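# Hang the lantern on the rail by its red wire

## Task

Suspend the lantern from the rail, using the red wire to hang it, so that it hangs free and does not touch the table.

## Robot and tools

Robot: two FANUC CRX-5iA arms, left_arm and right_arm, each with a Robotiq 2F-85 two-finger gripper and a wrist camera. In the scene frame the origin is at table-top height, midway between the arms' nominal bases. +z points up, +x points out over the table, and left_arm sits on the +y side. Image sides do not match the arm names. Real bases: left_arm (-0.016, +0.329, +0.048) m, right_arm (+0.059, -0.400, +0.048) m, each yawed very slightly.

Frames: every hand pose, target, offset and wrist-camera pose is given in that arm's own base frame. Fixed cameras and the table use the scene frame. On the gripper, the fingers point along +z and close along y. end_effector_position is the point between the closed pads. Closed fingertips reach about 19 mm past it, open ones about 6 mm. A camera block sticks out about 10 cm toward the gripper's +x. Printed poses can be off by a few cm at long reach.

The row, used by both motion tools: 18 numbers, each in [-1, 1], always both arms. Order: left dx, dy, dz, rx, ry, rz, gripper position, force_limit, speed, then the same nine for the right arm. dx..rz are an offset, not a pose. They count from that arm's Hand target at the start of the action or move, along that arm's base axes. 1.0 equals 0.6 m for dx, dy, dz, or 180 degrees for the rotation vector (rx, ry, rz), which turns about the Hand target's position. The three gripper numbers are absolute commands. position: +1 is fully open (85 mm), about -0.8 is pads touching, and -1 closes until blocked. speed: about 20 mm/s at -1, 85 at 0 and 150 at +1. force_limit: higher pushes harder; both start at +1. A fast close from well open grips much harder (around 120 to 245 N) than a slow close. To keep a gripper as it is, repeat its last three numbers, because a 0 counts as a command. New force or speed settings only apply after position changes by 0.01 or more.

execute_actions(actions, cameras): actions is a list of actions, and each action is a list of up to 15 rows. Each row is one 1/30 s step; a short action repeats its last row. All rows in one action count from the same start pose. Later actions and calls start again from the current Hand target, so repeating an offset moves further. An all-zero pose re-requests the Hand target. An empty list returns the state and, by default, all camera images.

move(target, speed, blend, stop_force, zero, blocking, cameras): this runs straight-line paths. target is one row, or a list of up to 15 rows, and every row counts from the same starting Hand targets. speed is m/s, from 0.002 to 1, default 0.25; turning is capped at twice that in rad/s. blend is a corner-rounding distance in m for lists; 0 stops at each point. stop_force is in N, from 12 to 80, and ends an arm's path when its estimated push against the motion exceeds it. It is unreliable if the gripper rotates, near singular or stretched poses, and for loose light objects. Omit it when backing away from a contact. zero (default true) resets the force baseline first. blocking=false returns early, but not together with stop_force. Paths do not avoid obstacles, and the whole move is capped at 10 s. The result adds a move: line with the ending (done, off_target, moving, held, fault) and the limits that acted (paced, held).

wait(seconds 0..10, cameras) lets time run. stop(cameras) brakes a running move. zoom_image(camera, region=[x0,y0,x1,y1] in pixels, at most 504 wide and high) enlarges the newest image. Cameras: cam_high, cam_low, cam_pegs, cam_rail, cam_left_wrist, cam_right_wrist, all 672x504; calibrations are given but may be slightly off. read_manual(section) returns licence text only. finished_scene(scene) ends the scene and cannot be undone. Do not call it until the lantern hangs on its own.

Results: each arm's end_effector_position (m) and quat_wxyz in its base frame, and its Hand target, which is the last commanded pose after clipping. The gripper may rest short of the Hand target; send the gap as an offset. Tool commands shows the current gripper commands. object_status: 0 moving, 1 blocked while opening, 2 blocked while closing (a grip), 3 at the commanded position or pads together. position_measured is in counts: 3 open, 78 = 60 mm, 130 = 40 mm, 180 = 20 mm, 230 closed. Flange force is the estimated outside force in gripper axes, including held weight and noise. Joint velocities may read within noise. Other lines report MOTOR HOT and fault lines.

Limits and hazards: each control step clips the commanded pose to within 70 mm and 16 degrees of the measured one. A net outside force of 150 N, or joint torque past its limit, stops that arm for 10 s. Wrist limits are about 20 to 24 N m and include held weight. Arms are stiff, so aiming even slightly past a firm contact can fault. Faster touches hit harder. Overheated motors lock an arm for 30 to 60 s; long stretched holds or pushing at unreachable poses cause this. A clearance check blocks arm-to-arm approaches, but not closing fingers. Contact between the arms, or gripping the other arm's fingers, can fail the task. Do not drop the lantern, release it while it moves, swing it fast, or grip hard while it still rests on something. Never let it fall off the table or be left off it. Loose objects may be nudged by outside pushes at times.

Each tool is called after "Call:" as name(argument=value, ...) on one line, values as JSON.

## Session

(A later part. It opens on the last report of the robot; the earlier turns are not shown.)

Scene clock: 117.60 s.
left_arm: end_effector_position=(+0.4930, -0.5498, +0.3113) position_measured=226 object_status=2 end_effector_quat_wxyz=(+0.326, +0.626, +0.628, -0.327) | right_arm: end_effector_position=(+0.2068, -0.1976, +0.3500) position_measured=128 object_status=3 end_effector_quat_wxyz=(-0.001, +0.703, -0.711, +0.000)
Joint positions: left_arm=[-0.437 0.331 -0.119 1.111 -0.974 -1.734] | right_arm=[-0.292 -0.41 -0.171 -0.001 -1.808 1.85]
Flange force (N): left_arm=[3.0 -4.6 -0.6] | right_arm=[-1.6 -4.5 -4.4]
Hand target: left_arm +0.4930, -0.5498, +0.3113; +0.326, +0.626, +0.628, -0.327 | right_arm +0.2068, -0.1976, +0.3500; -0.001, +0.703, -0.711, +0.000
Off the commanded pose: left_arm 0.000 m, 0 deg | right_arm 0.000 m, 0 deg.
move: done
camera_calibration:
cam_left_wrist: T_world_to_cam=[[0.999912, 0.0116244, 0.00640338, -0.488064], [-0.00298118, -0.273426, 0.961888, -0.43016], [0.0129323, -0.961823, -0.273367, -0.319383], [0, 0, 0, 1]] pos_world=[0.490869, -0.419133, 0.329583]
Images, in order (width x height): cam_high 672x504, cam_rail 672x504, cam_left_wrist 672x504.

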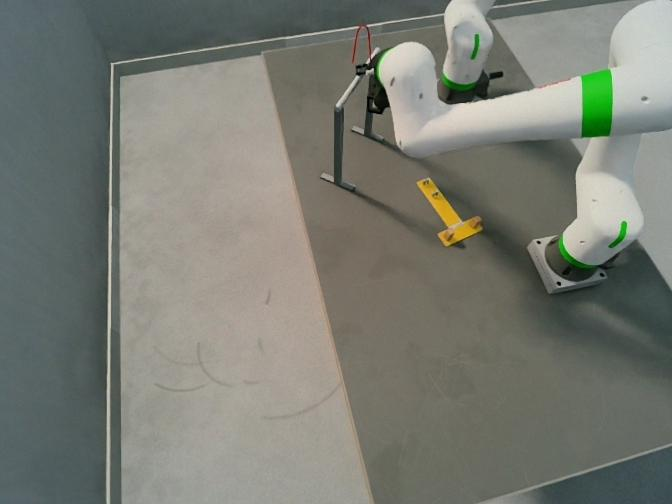

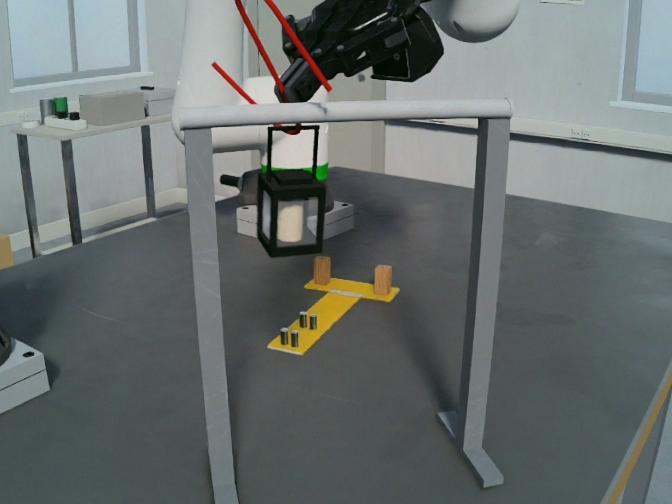

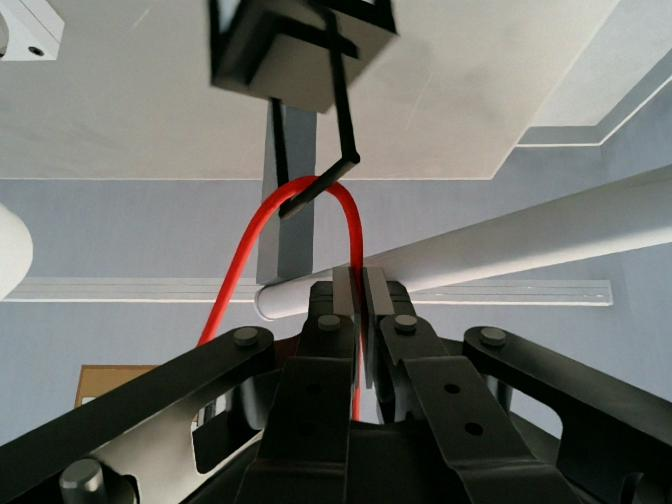

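Call:
move(target=[[0.01,-0.0075,0,0,0,0,-1,0.3,-1,0,0,0,0,0,0,0,-0.5,-1],[0.01,-0.0075,-0.085,0,0,0,-1,0.3,-1,0,0,0,0,0,0,0,-0.5,-1]], speed=0.015, stop_force=12, cameras=["cam_high","cam_rail","cam_left_wrist"])

Call:
zoom_image(camera="cam_high", region=[300, 20, 420, 140])

Call:
zoom_image(camera="cam_rail", region=[170, 0, 470, 250])

Scene clock: 118.93 s.
left_arm: end_effector_position=(+0.4961, -0.5520, +0.3114) position_measured=226 object_status=2 end_effector_quat_wxyz=(+0.326, +0.626, +0.628, -0.326) | right_arm: end_effector_position=(+0.2068, -0.1976, +0.3500) position_measured=128 object_status=3 end_effector_quat_wxyz=(-0.001, +0.703, -0.711, +0.000)
Joint positions: left_arm=[-0.438 0.34 -0.107 1.11 -0.974 -1.73] | right_arm=[-0.292 -0.41 -0.171 -0.001 -1.808 1.85]
Flange force (N): left_arm=[8.9 -18.2 -20.8] | right_arm=[-1.7 -4.3 -4.8]
Hand target: left_arm +0.4961, -0.5520, +0.3114; +0.326, +0.626, +0.628, -0.326 (not the last commanded pose) | right_arm +0.2068, -0.1976, +0.3500; -0.001, +0.703, -0.711, +0.000
Off the commanded pose: left_arm 0.051 m, 0 deg | right_arm 0.000 m, 0 deg.
move: contact (left_arm); path passed 0 of 2 targets
camera_calibration:
cam_left_wrist: T_world_to_cam=[[0.999905, 0.0120789, 0.00663655, -0.491019], [-0.00308378, -0.273244, 0.96194, -0.430738], [0.0134326, -0.961869, -0.27318, -0.321836], [0, 0, 0, 1]] pos_world=[0.493967, -0.42133, 0.329684]
Images, in order (width x height): cam_high 672x504, cam_rail 672x504, cam_left_wrist 672x504.

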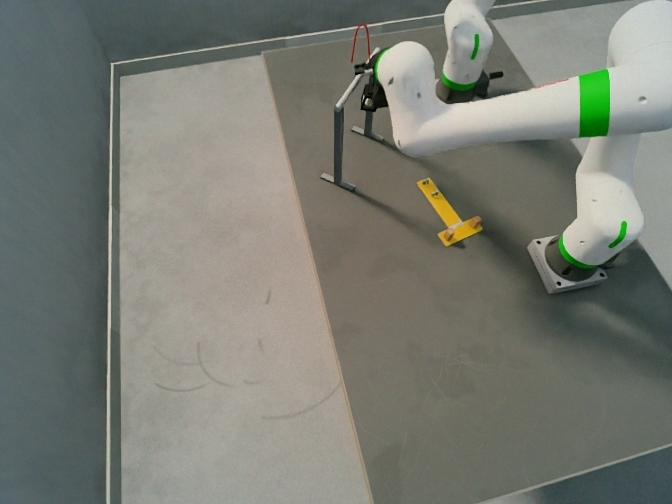

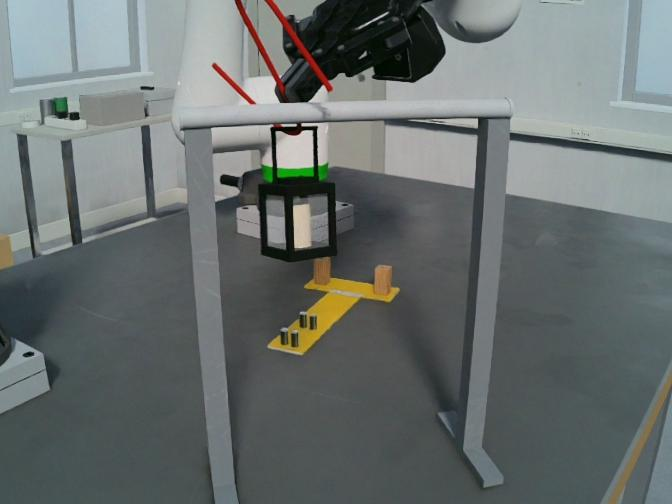

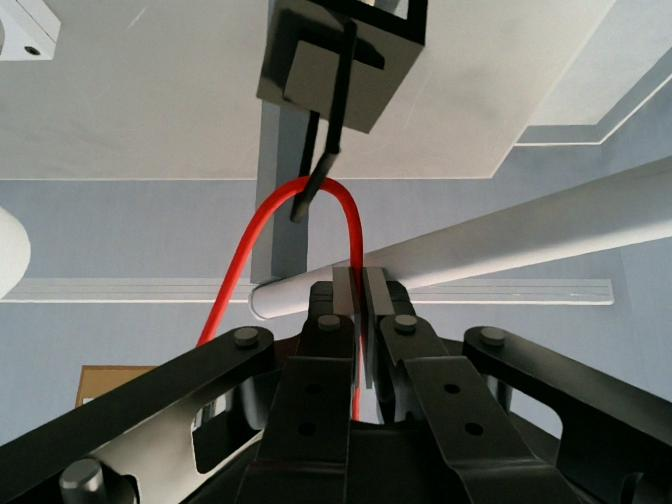

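Scaled by 4.200 from the camera's 672x504 image, which has a finer 960x720 frame.

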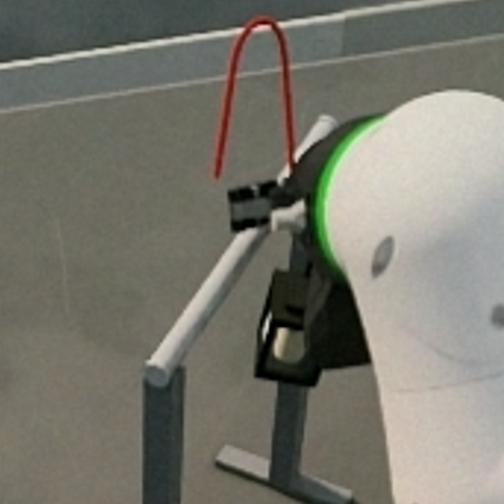

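Scaled by 1.680 from the camera's 672x504 image, which has a finer 960x720 frame.

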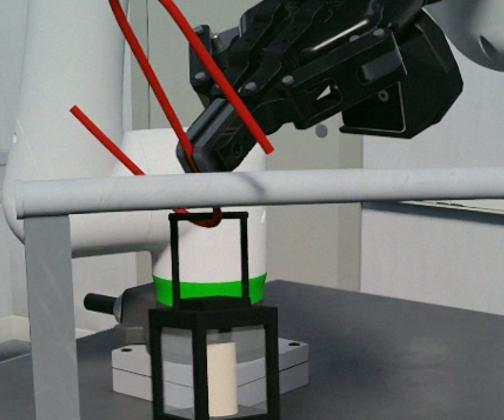

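Call:
move(target=[-0.005,0.0035,0.005,0.0556,0,0,-1,0.3,-1,0,0,0,0,0,0,0,-0.5,-1], speed=0.05)

Call:
move(target=[0,0,-0.09,0,0,0,-1,0.3,-1,0,0,0,0,0,0,0,-0.5,-1], speed=0.015, stop_force=12, cameras=["cam_high","cam_rail","cam_left_wrist"])

Call:
zoom_image(camera="cam_high", region=[300, 20, 420, 140])

Call:
zoom_image(camera="cam_rail", region=[170, 0, 470, 250])

Scene clock: 122.20 s.
left_arm: end_effector_position=(+0.4931, -0.5499, +0.3144) position_measured=226 object_status=2 end_effector_quat_wxyz=(+0.270, +0.652, +0.655, -0.270) | right_arm: end_effector_position=(+0.2068, -0.1976, +0.3500) position_measured=128 object_status=3 end_effector_quat_wxyz=(-0.001, +0.703, -0.711, +0.000)
Joint positions: left_arm=[-0.439 0.366 0.075 0.824 -1.057 -1.469] | right_arm=[-0.292 -0.41 -0.171 -0.001 -1.808 1.85]
Flange force (N): left_arm=[4.4 -5.0 0.3] | right_arm=[-1.6 -3.4 -4.4]
Hand target: left_arm +0.4931, -0.5499, +0.3144; +0.270, +0.652, +0.655, -0.270 | right_arm +0.2068, -0.1976, +0.3500; -0.001, +0.703, -0.711, +0.000
Off the commanded pose: left_arm 0.000 m, 0 deg | right_arm 0.000 m, 0 deg.
move: done

Scene clock: 123.43 s.
left_arm: end_effector_position=(+0.4930, -0.5499, +0.3049) position_measured=226 object_status=2 end_effector_quat_wxyz=(+0.270, +0.652, +0.654, -0.271) | right_arm: end_effector_position=(+0.2068, -0.1976, +0.3500) position_measured=128 object_status=3 end_effector_quat_wxyz=(-0.001, +0.703, -0.711, +0.000)
Joint positions: left_arm=[-0.441 0.368 0.054 0.834 -1.04 -1.488] | right_arm=[-0.292 -0.41 -0.171 -0.001 -1.808 1.85]
Flange force (N): left_arm=[1.0 -14.7 -18.4] | right_arm=[-1.7 -4.1 -4.1]
Hand target: left_arm +0.4930, -0.5499, +0.3049; +0.270, +0.652, +0.654, -0.271 (not the last commanded pose) | right_arm +0.2068, -0.1976, +0.3500; -0.001, +0.703, -0.711, +0.000
Off the commanded pose: left_arm 0.045 m, 0 deg | right_arm 0.000 m, 0 deg.
move: contact (left_arm)
camera_calibration:
cam_left_wrist: T_world_to_cam=[[0.999909, 0.0105173, 0.00841007, -0.489166], [-0.00298322, -0.436007, 0.899938, -0.494518], [0.0131317, -0.899882, -0.435936, -0.237699], [0, 0, 0, 1]] pos_world=[0.490768, -0.42437, 0.345528]
Images, in order (width x height): cam_high 672x504, cam_rail 672x504, cam_left_wrist 672x504.

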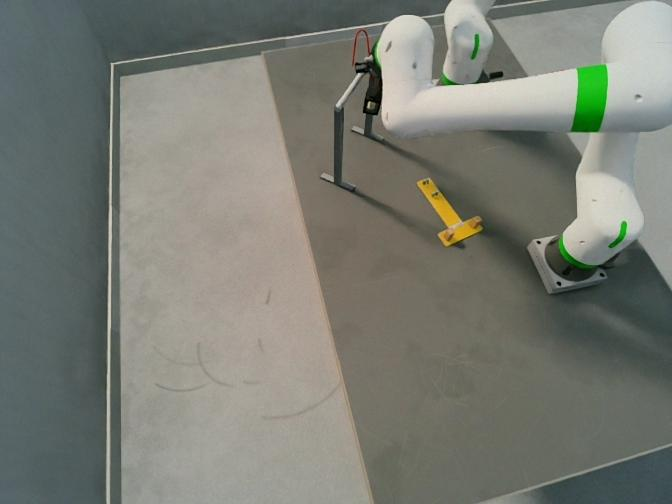

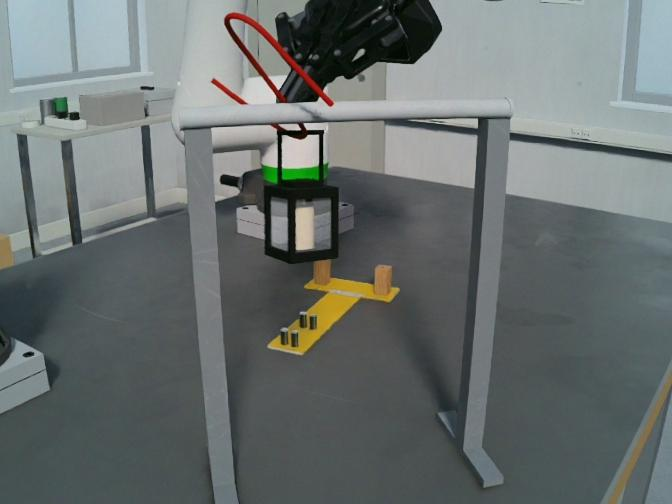

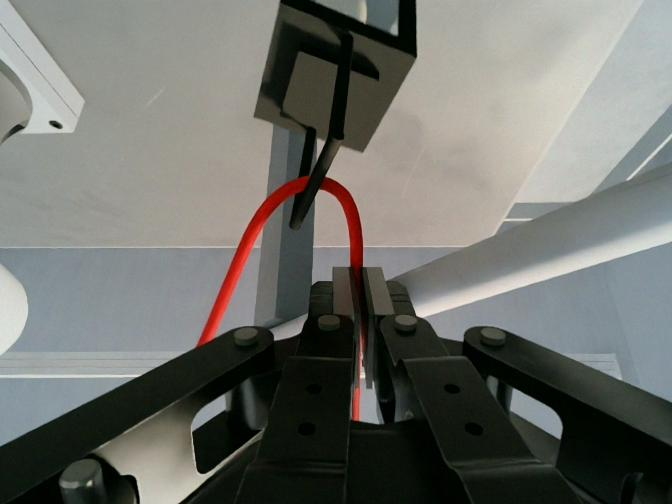

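Scaled by 4.200 from the camera's 672x504 image, which has a finer 960x720 frame.

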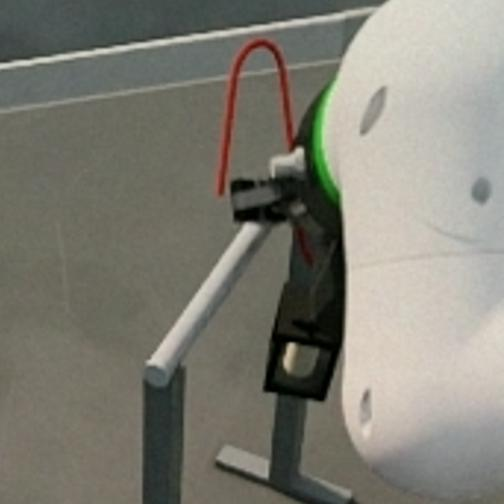

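Scaled by 1.680 from the camera's 672x504 image, which has a finer 960x720 frame.

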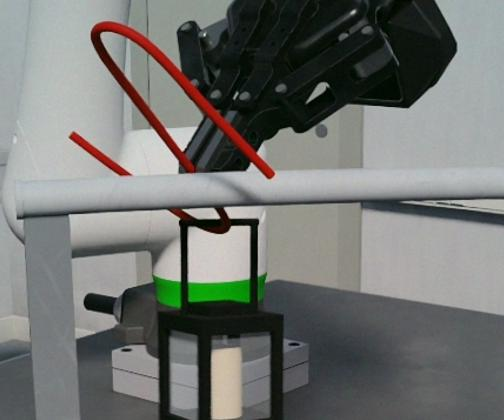

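Call:
move(target=[[0,0,0.02,0,0,0,-1,0.3,-1,0,0,0,0,0,0,0,-0.5,-1],[-0.012,0.009,0.02,0,0,0,-1,0.3,-1,0,0,0,0,0,0,0,-0.5,-1]], speed=0.03, cameras=["cam_rail","cam_high"])

Call:
zoom_image(camera="cam_rail", region=[170, 0, 470, 250])

Call:
zoom_image(camera="cam_high", region=[300, 20, 420, 140])

Scene clock: 125.33 s.
left_arm: end_effector_position=(+0.4858, -0.5445, +0.3169) position_measured=226 object_status=2 end_effector_quat_wxyz=(+0.270, +0.652, +0.654, -0.271) | right_arm: end_effector_position=(+0.2068, -0.1976, +0.3500) position_measured=128 object_status=3 end_effector_quat_wxyz=(-0.001, +0.703, -0.711, +0.000)
Joint positions: left_arm=[-0.436 0.343 0.049 0.825 -1.057 -1.474] | right_arm=[-0.292 -0.41 -0.171 -0.001 -1.808 1.85]
Flange force (N): left_arm=[4.2 -4.6 -0.1] | right_arm=[-2.5 -4.1 -4.1]
Hand target: left_arm +0.4858, -0.5445, +0.3169; +0.270, +0.652, +0.654, -0.271 | right_arm +0.2068, -0.1976, +0.3500; -0.001, +0.703, -0.711, +0.000
Off the commanded pose: left_arm 0.000 m, 0 deg | right_arm 0.000 m, 0 deg.
move: done
Images, in order (width x height): cam_high 672x504, cam_rail 672x504.

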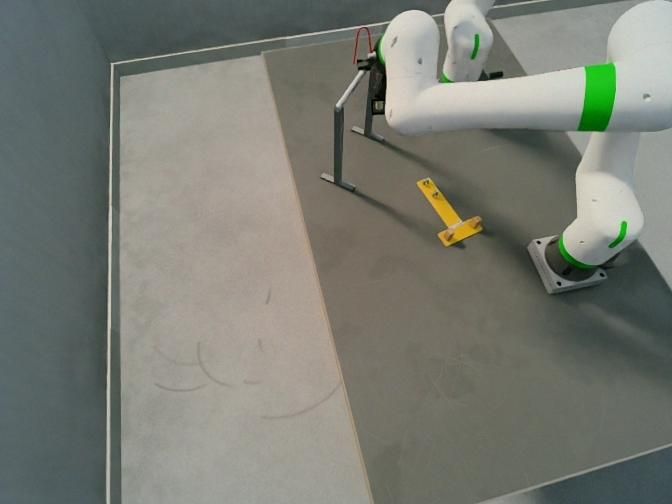

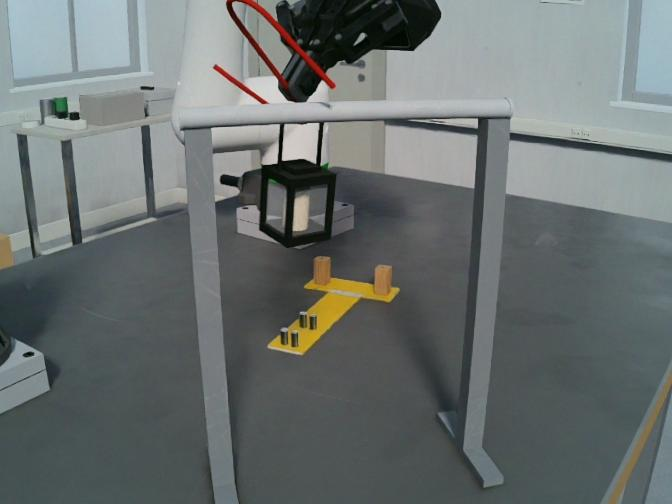

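Scaled by 1.680 from the camera's 672x504 image, which has a finer 960x720 frame.

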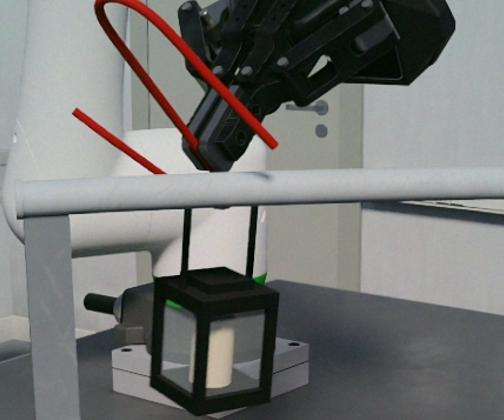

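Scaled by 4.200 from the camera's 672x504 image, which has a finer 960x720 frame.

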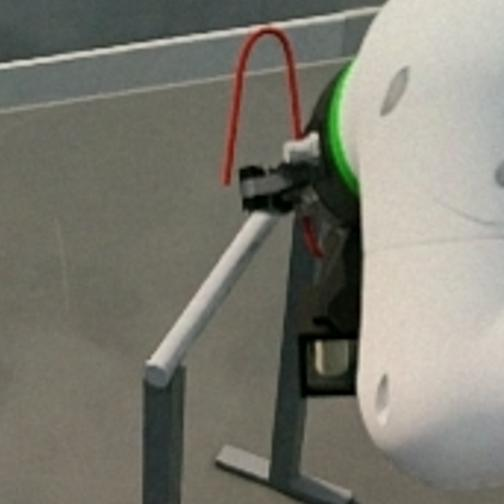

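Call:
move(target=[0,0,-0.09,0,0,0,-1,0.3,-1,0,0,0,0,0,0,0,-0.5,-1], speed=0.025, stop_force=12, cameras=["cam_rail","cam_high"])

Call:
zoom_image(camera="cam_rail", region=[170, 0, 470, 250])

Call:
zoom_image(camera="cam_high", region=[300, 20, 420, 140])

Scene clock: 128.40 s.
left_arm: end_effector_position=(+0.4858, -0.5445, +0.2629) position_measured=226 object_status=2 end_effector_quat_wxyz=(+0.270, +0.652, +0.654, -0.271) | right_arm: end_effector_position=(+0.2068, -0.1976, +0.3500) position_measured=128 object_status=3 end_effector_quat_wxyz=(-0.001, +0.703, -0.711, +0.000)
Joint positions: left_arm=[-0.447 0.36 -0.063 0.886 -0.965 -1.581] | right_arm=[-0.292 -0.41 -0.171 -0.001 -1.808 1.85]
Flange force (N): left_arm=[1.7 -6.3 -2.8] | right_arm=[-1.7 -4.4 -4.7]
Hand target: left_arm +0.4858, -0.5445, +0.2629; +0.270, +0.652, +0.654, -0.271 | right_arm +0.2068, -0.1976, +0.3500; -0.001, +0.703, -0.711, +0.000
Off the commanded pose: left_arm 0.000 m, 0 deg | right_arm 0.000 m, 0 deg.
move: done
Images, in order (width x height): cam_high 672x504, cam_rail 672x504.

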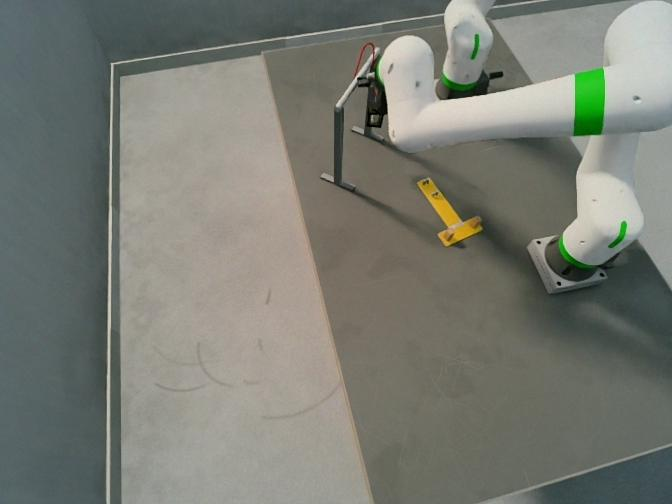

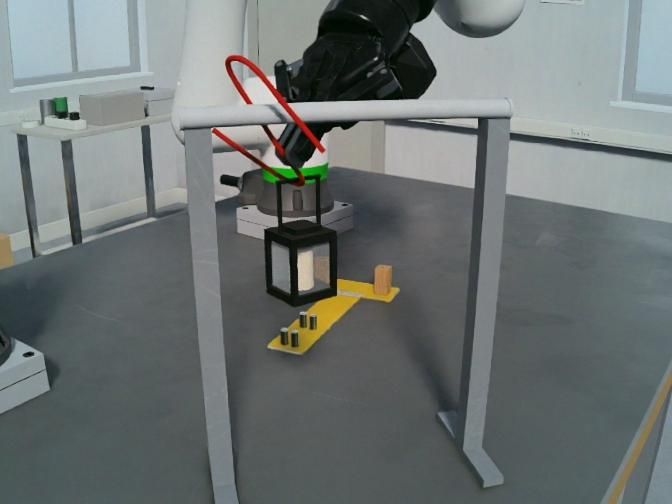

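Scaled by 1.680 from the camera's 672x504 image, which has a finer 960x720 frame.

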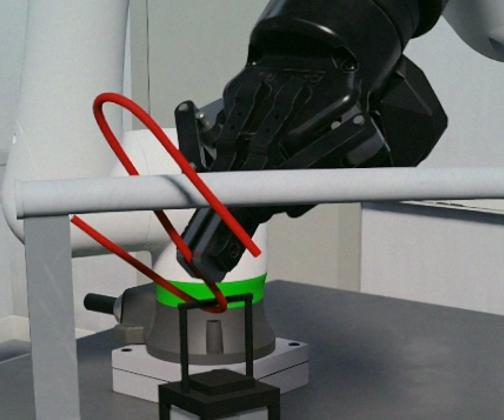

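Scaled by 4.200 from the camera's 672x504 image, which has a finer 960x720 frame.

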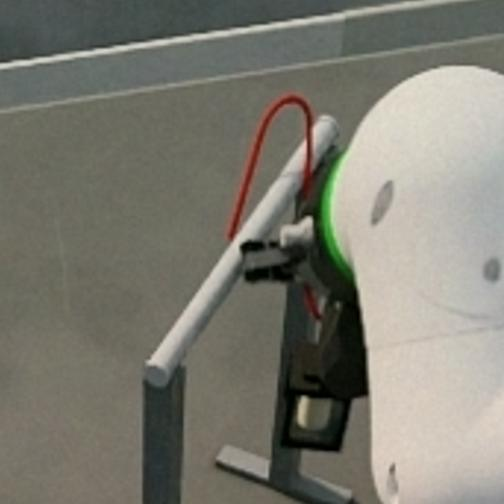

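Excellent: straddled. Lower on.

Call:
move(target=[0,0,-0.1,0,0,0,-1,0.3,-1,0,0,0,0,0,0,0,-0.5,-1], speed=0.02, stop_force=12, cameras=["cam_rail","cam_high"])

Call:
zoom_image(camera="cam_rail", region=[170, 0, 470, 250])

Call:
zoom_image(camera="cam_high", region=[300, 20, 420, 140])

Scene clock: 130.33 s.
left_arm: end_effector_position=(+0.4859, -0.5445, +0.2401) position_measured=226 object_status=2 end_effector_quat_wxyz=(+0.270, +0.652, +0.654, -0.271) | right_arm: end_effector_position=(+0.2068, -0.1976, +0.3500) position_measured=128 object_status=3 end_effector_quat_wxyz=(-0.001, +0.703, -0.711, +0.000)
Joint positions: left_arm=[-0.452 0.372 -0.105 0.918 -0.928 -1.63] | right_arm=[-0.292 -0.41 -0.171 -0.001 -1.808 1.85]
Flange force (N): left_arm=[7.0 -24.3 -40.1] | right_arm=[-1.1 -4.0 -4.7]
Hand target: left_arm +0.4858, -0.5445, +0.2401; +0.270, +0.652, +0.654, -0.271 (not the last commanded pose) | right_arm +0.2068, -0.1976, +0.3500; -0.001, +0.703, -0.711, +0.000
Off the commanded pose: left_arm 0.037 m, 0 deg | right_arm 0.000 m, 0 deg.
move: contact (left_arm)
Images, in order (width x height): cam_high 672x504, cam_rail 672x504.

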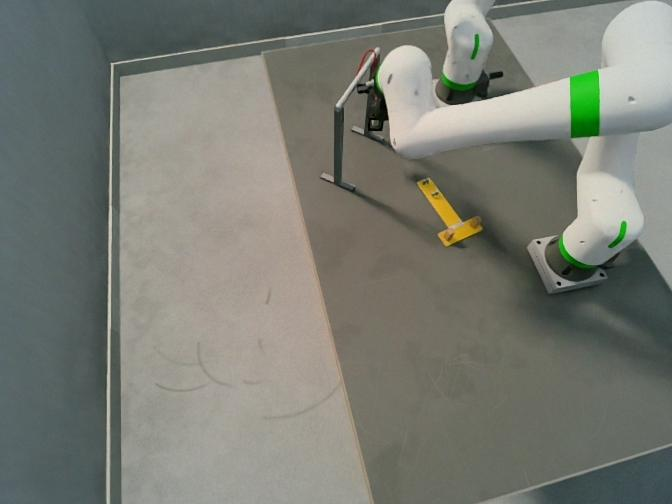

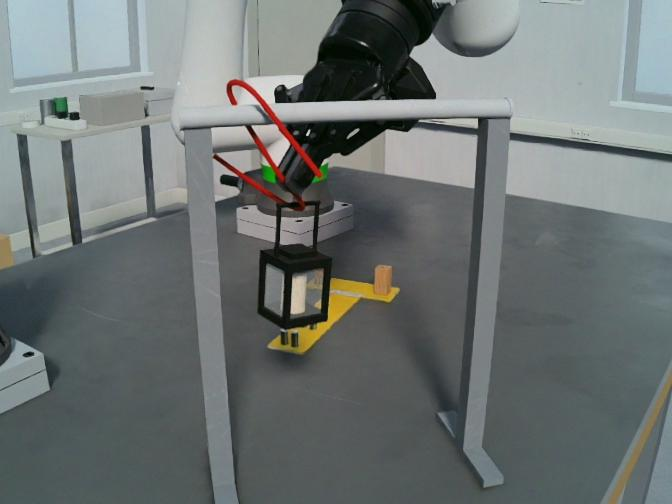

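Scaled by 1.680 from the camera's 672x504 image, which has a finer 960x720 frame.

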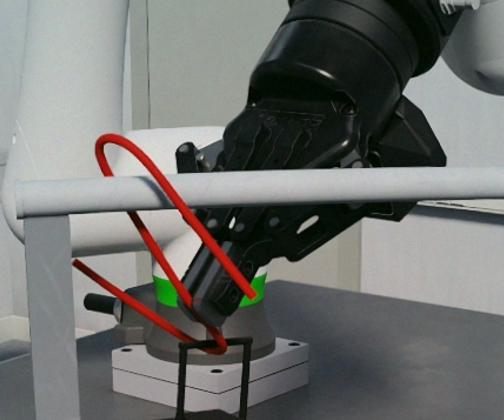

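Scaled by 4.200 from the camera's 672x504 image, which has a finer 960x720 frame.

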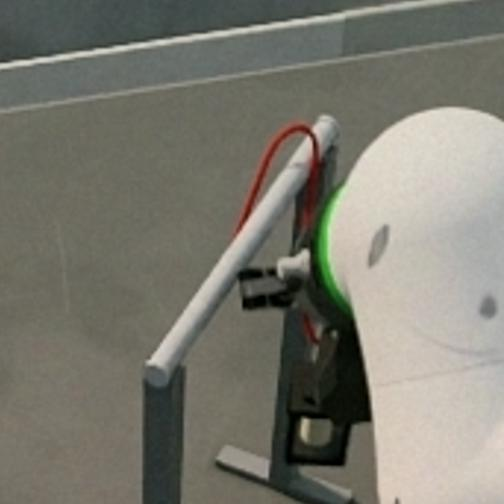

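Call:
move(target=[[0,0,0.006,0,0,0,-1,0.3,-1,0,0,0,0,0,0,0,-0.5,-1],[-0.016,0.012,0.006,0,0,0,-1,0.3,-1,0,0,0,0,0,0,0,-0.5,-1]], speed=0.02)

Call:
move(target=[0,0,-0.08,0,0,0,-1,0.3,-1,0,0,0,0,0,0,0,-0.5,-1], speed=0.015, stop_force=12, cameras=["cam_rail","cam_high"])

Call:
zoom_image(camera="cam_rail", region=[170, 0, 470, 250])

Call:
zoom_image(camera="cam_high", region=[300, 20, 420, 140])

Scene clock: 132.20 s.
left_arm: end_effector_position=(+0.4763, -0.5373, +0.2437) position_measured=226 object_status=2 end_effector_quat_wxyz=(+0.270, +0.652, +0.654, -0.271) | right_arm: end_effector_position=(+0.2068, -0.1976, +0.3500) position_measured=128 object_status=3 end_effector_quat_wxyz=(-0.001, +0.703, -0.711, +0.000)
Joint positions: left_arm=[-0.448 0.341 -0.138 0.918 -0.929 -1.635] | right_arm=[-0.292 -0.41 -0.171 -0.001 -1.808 1.85]
Flange force (N): left_arm=[3.1 -4.3 -0.6] | right_arm=[-2.0 -3.9 -4.3]
Hand target: left_arm +0.4762, -0.5373, +0.2437; +0.270, +0.652, +0.654, -0.271 | right_arm +0.2068, -0.1976, +0.3500; -0.001, +0.703, -0.711, +0.000
Off the commanded pose: left_arm 0.000 m, 0 deg | right_arm 0.000 m, 0 deg.
move: done

Scene clock: 134.13 s.
left_arm: end_effector_position=(+0.4763, -0.5374, +0.2236) position_measured=226 object_status=2 end_effector_quat_wxyz=(+0.270, +0.652, +0.654, -0.271) | right_arm: end_effector_position=(+0.2068, -0.1976, +0.3500) position_measured=128 object_status=3 end_effector_quat_wxyz=(-0.001, +0.703, -0.711, +0.000)
Joint positions: left_arm=[-0.454 0.354 -0.174 0.949 -0.897 -1.68] | right_arm=[-0.292 -0.41 -0.171 -0.001 -1.808 1.85]
Flange force (N): left_arm=[-10.5 -1.6 -3.7] | right_arm=[-1.5 -3.8 -4.2]
Hand target: left_arm +0.4763, -0.5374, +0.2237; +0.270, +0.652, +0.654, -0.271 (not the last commanded pose) | right_arm +0.2068, -0.1976, +0.3500; -0.001, +0.703, -0.711, +0.000
Off the commanded pose: left_arm 0.028 m, 0 deg | right_arm 0.000 m, 0 deg.
move: contact (left_arm)
Images, in order (width x height): cam_high 672x504, cam_rail 672x504.

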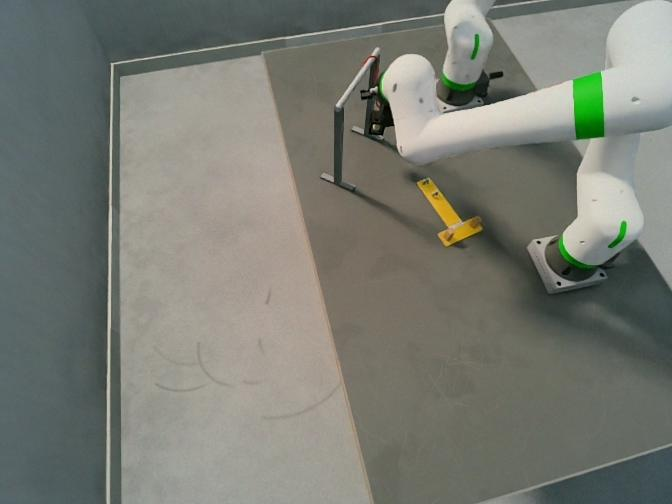

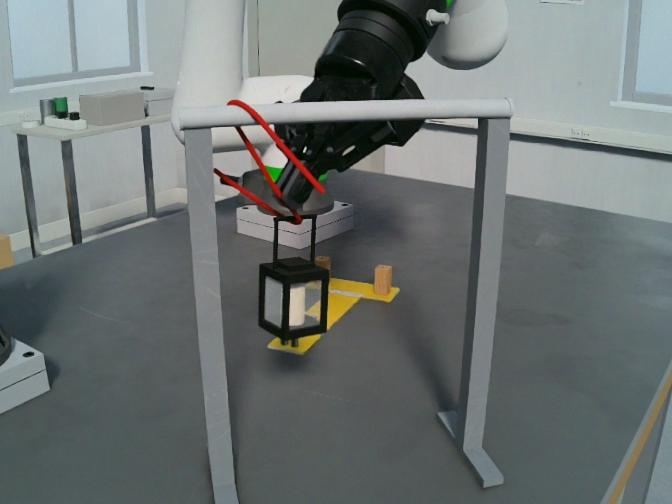

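Scaled by 1.680 from the camera's 672x504 image, which has a finer 960x720 frame.

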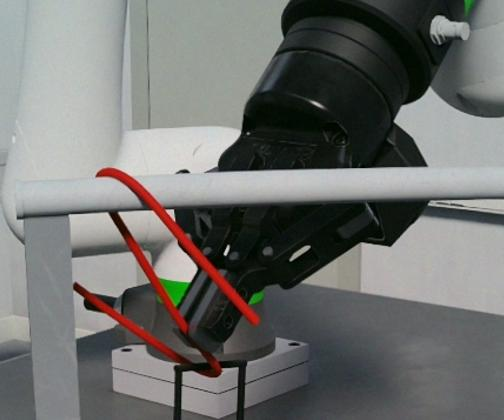

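Scaled by 4.200 from the camera's 672x504 image, which has a finer 960x720 frame.

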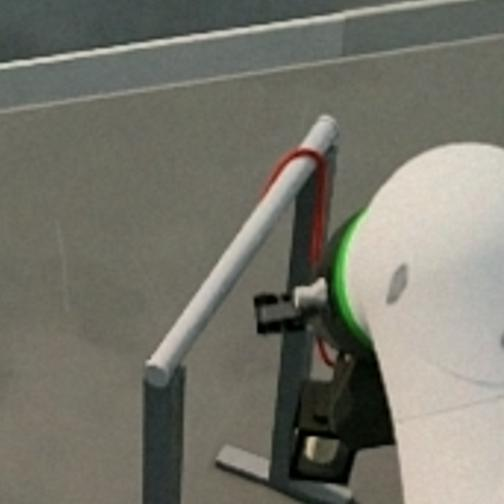

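Apex seated. Release.

Call:
move(target=[0,0,-0.002,0,0,0,-0.45,0.3,-1,0,0,0,0,0,0,0,-0.5,-1], speed=0.01)

Call:
move(target=[[-0.014,0.075,0.045,0,0,0,-0.45,0.3,-1,0,0,0,0,0,0,0,-0.5,-1],[-0.12,0.22,0.05,0,0,0,-0.45,0.3,-1,0,0,0,0,0,0,0,-0.5,-1]], speed=0.05)

Call:
wait(seconds=2.5, cameras=["cam_rail"])

Scene clock: 135.33 s.
left_arm: end_effector_position=(+0.4763, -0.5374, +0.2225) position_measured=186 object_status=0 end_effector_quat_wxyz=(+0.270, +0.652, +0.654, -0.271) | right_arm: end_effector_position=(+0.2068, -0.1976, +0.3500) position_measured=128 object_status=3 end_effector_quat_wxyz=(-0.001, +0.703, -0.711, +0.000)
Joint positions: left_arm=[-0.454 0.354 -0.176 0.951 -0.895 -1.683] | right_arm=[-0.292 -0.41 -0.171 -0.001 -1.808 1.85]
Flange force (N): left_arm=[1.0 -4.1 -2.0] | right_arm=[-1.8 -3.6 -3.9]
Hand target: left_arm +0.4763, -0.5374, +0.2225; +0.270, +0.652, +0.654, -0.271 | right_arm +0.2068, -0.1976, +0.3500; -0.001, +0.703, -0.711, +0.000
Off the commanded pose: left_arm 0.000 m, 0 deg | right_arm 0.000 m, 0 deg.
move: done

Scene clock: 139.03 s.
left_arm: end_effector_position=(+0.4043, -0.4054, +0.2525) position_measured=186 object_status=3 end_effector_quat_wxyz=(+0.270, +0.652, +0.654, -0.271) | right_arm: end_effector_position=(+0.2068, -0.1976, +0.3500) position_measured=128 object_status=3 end_effector_quat_wxyz=(-0.001, +0.703, -0.711, +0.000)
Joint positions: left_arm=[-0.248 0.029 -0.483 0.911 -1.049 -1.795] | right_arm=[-0.292 -0.41 -0.171 -0.001 -1.808 1.85]
Flange force (N): left_arm=[0.3 -3.8 -1.4] | right_arm=[-1.4 -3.8 -4.0]
Hand target: left_arm +0.4043, -0.4054, +0.2525; +0.270, +0.652, +0.654, -0.271 | right_arm +0.2068, -0.1976, +0.3500; -0.001, +0.703, -0.711, +0.000
Off the commanded pose: left_arm 0.000 m, 0 deg | right_arm 0.000 m, 0 deg.
move: done

Scene clock: 141.53 s.
left_arm: end_effector_position=(+0.4043, -0.4054, +0.2525) position_measured=186 object_status=3 end_effector_quat_wxyz=(+0.270, +0.652, +0.654, -0.271) | right_arm: end_effector_position=(+0.2068, -0.1976, +0.3500) position_measured=128 object_status=3 end_effector_quat_wxyz=(-0.001, +0.703, -0.711, +0.000)
Joint positions: left_arm=[-0.248 0.029 -0.483 0.911 -1.049 -1.795] | right_arm=[-0.292 -0.41 -0.171 -0.001 -1.808 1.85]
Flange force (N): left_arm=[0.7 -3.8 -1.2] | right_arm=[-1.1 -3.9 -4.3]
Hand target: left_arm +0.4043, -0.4054, +0.2525; +0.270, +0.652, +0.654, -0.271 | right_arm +0.2068, -0.1976, +0.3500; -0.001, +0.703, -0.711, +0.000
Tool commands: left_gripper/position=-0.45 left_gripper/force_limit=+0.3 left_gripper/speed=-1.0 right_gripper/position=+0.0 right_gripper/force_limit=-0.5 right_gripper/speed=-1.0
Off the commanded pose: left_arm 0.000 m, 0 deg | right_arm 0.000 m, 0 deg.
wait: 2.50 s; at rest by 0.17 s
Images, in order (width x height): cam_rail 672x504.

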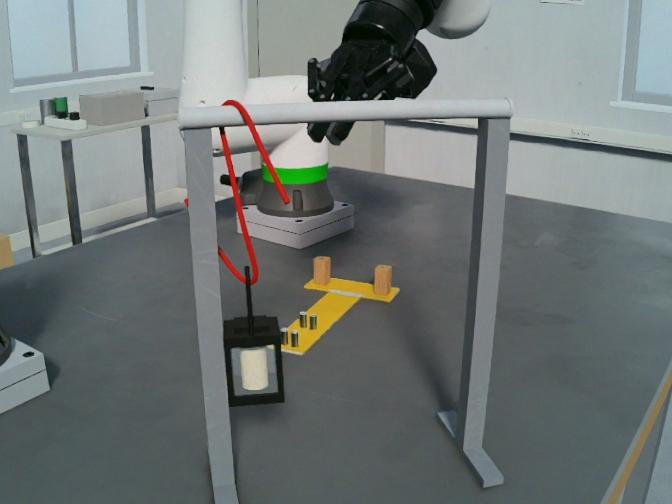

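Hanging.

Call:
finished_scene(scene=2)

The scene is finished: the task was done.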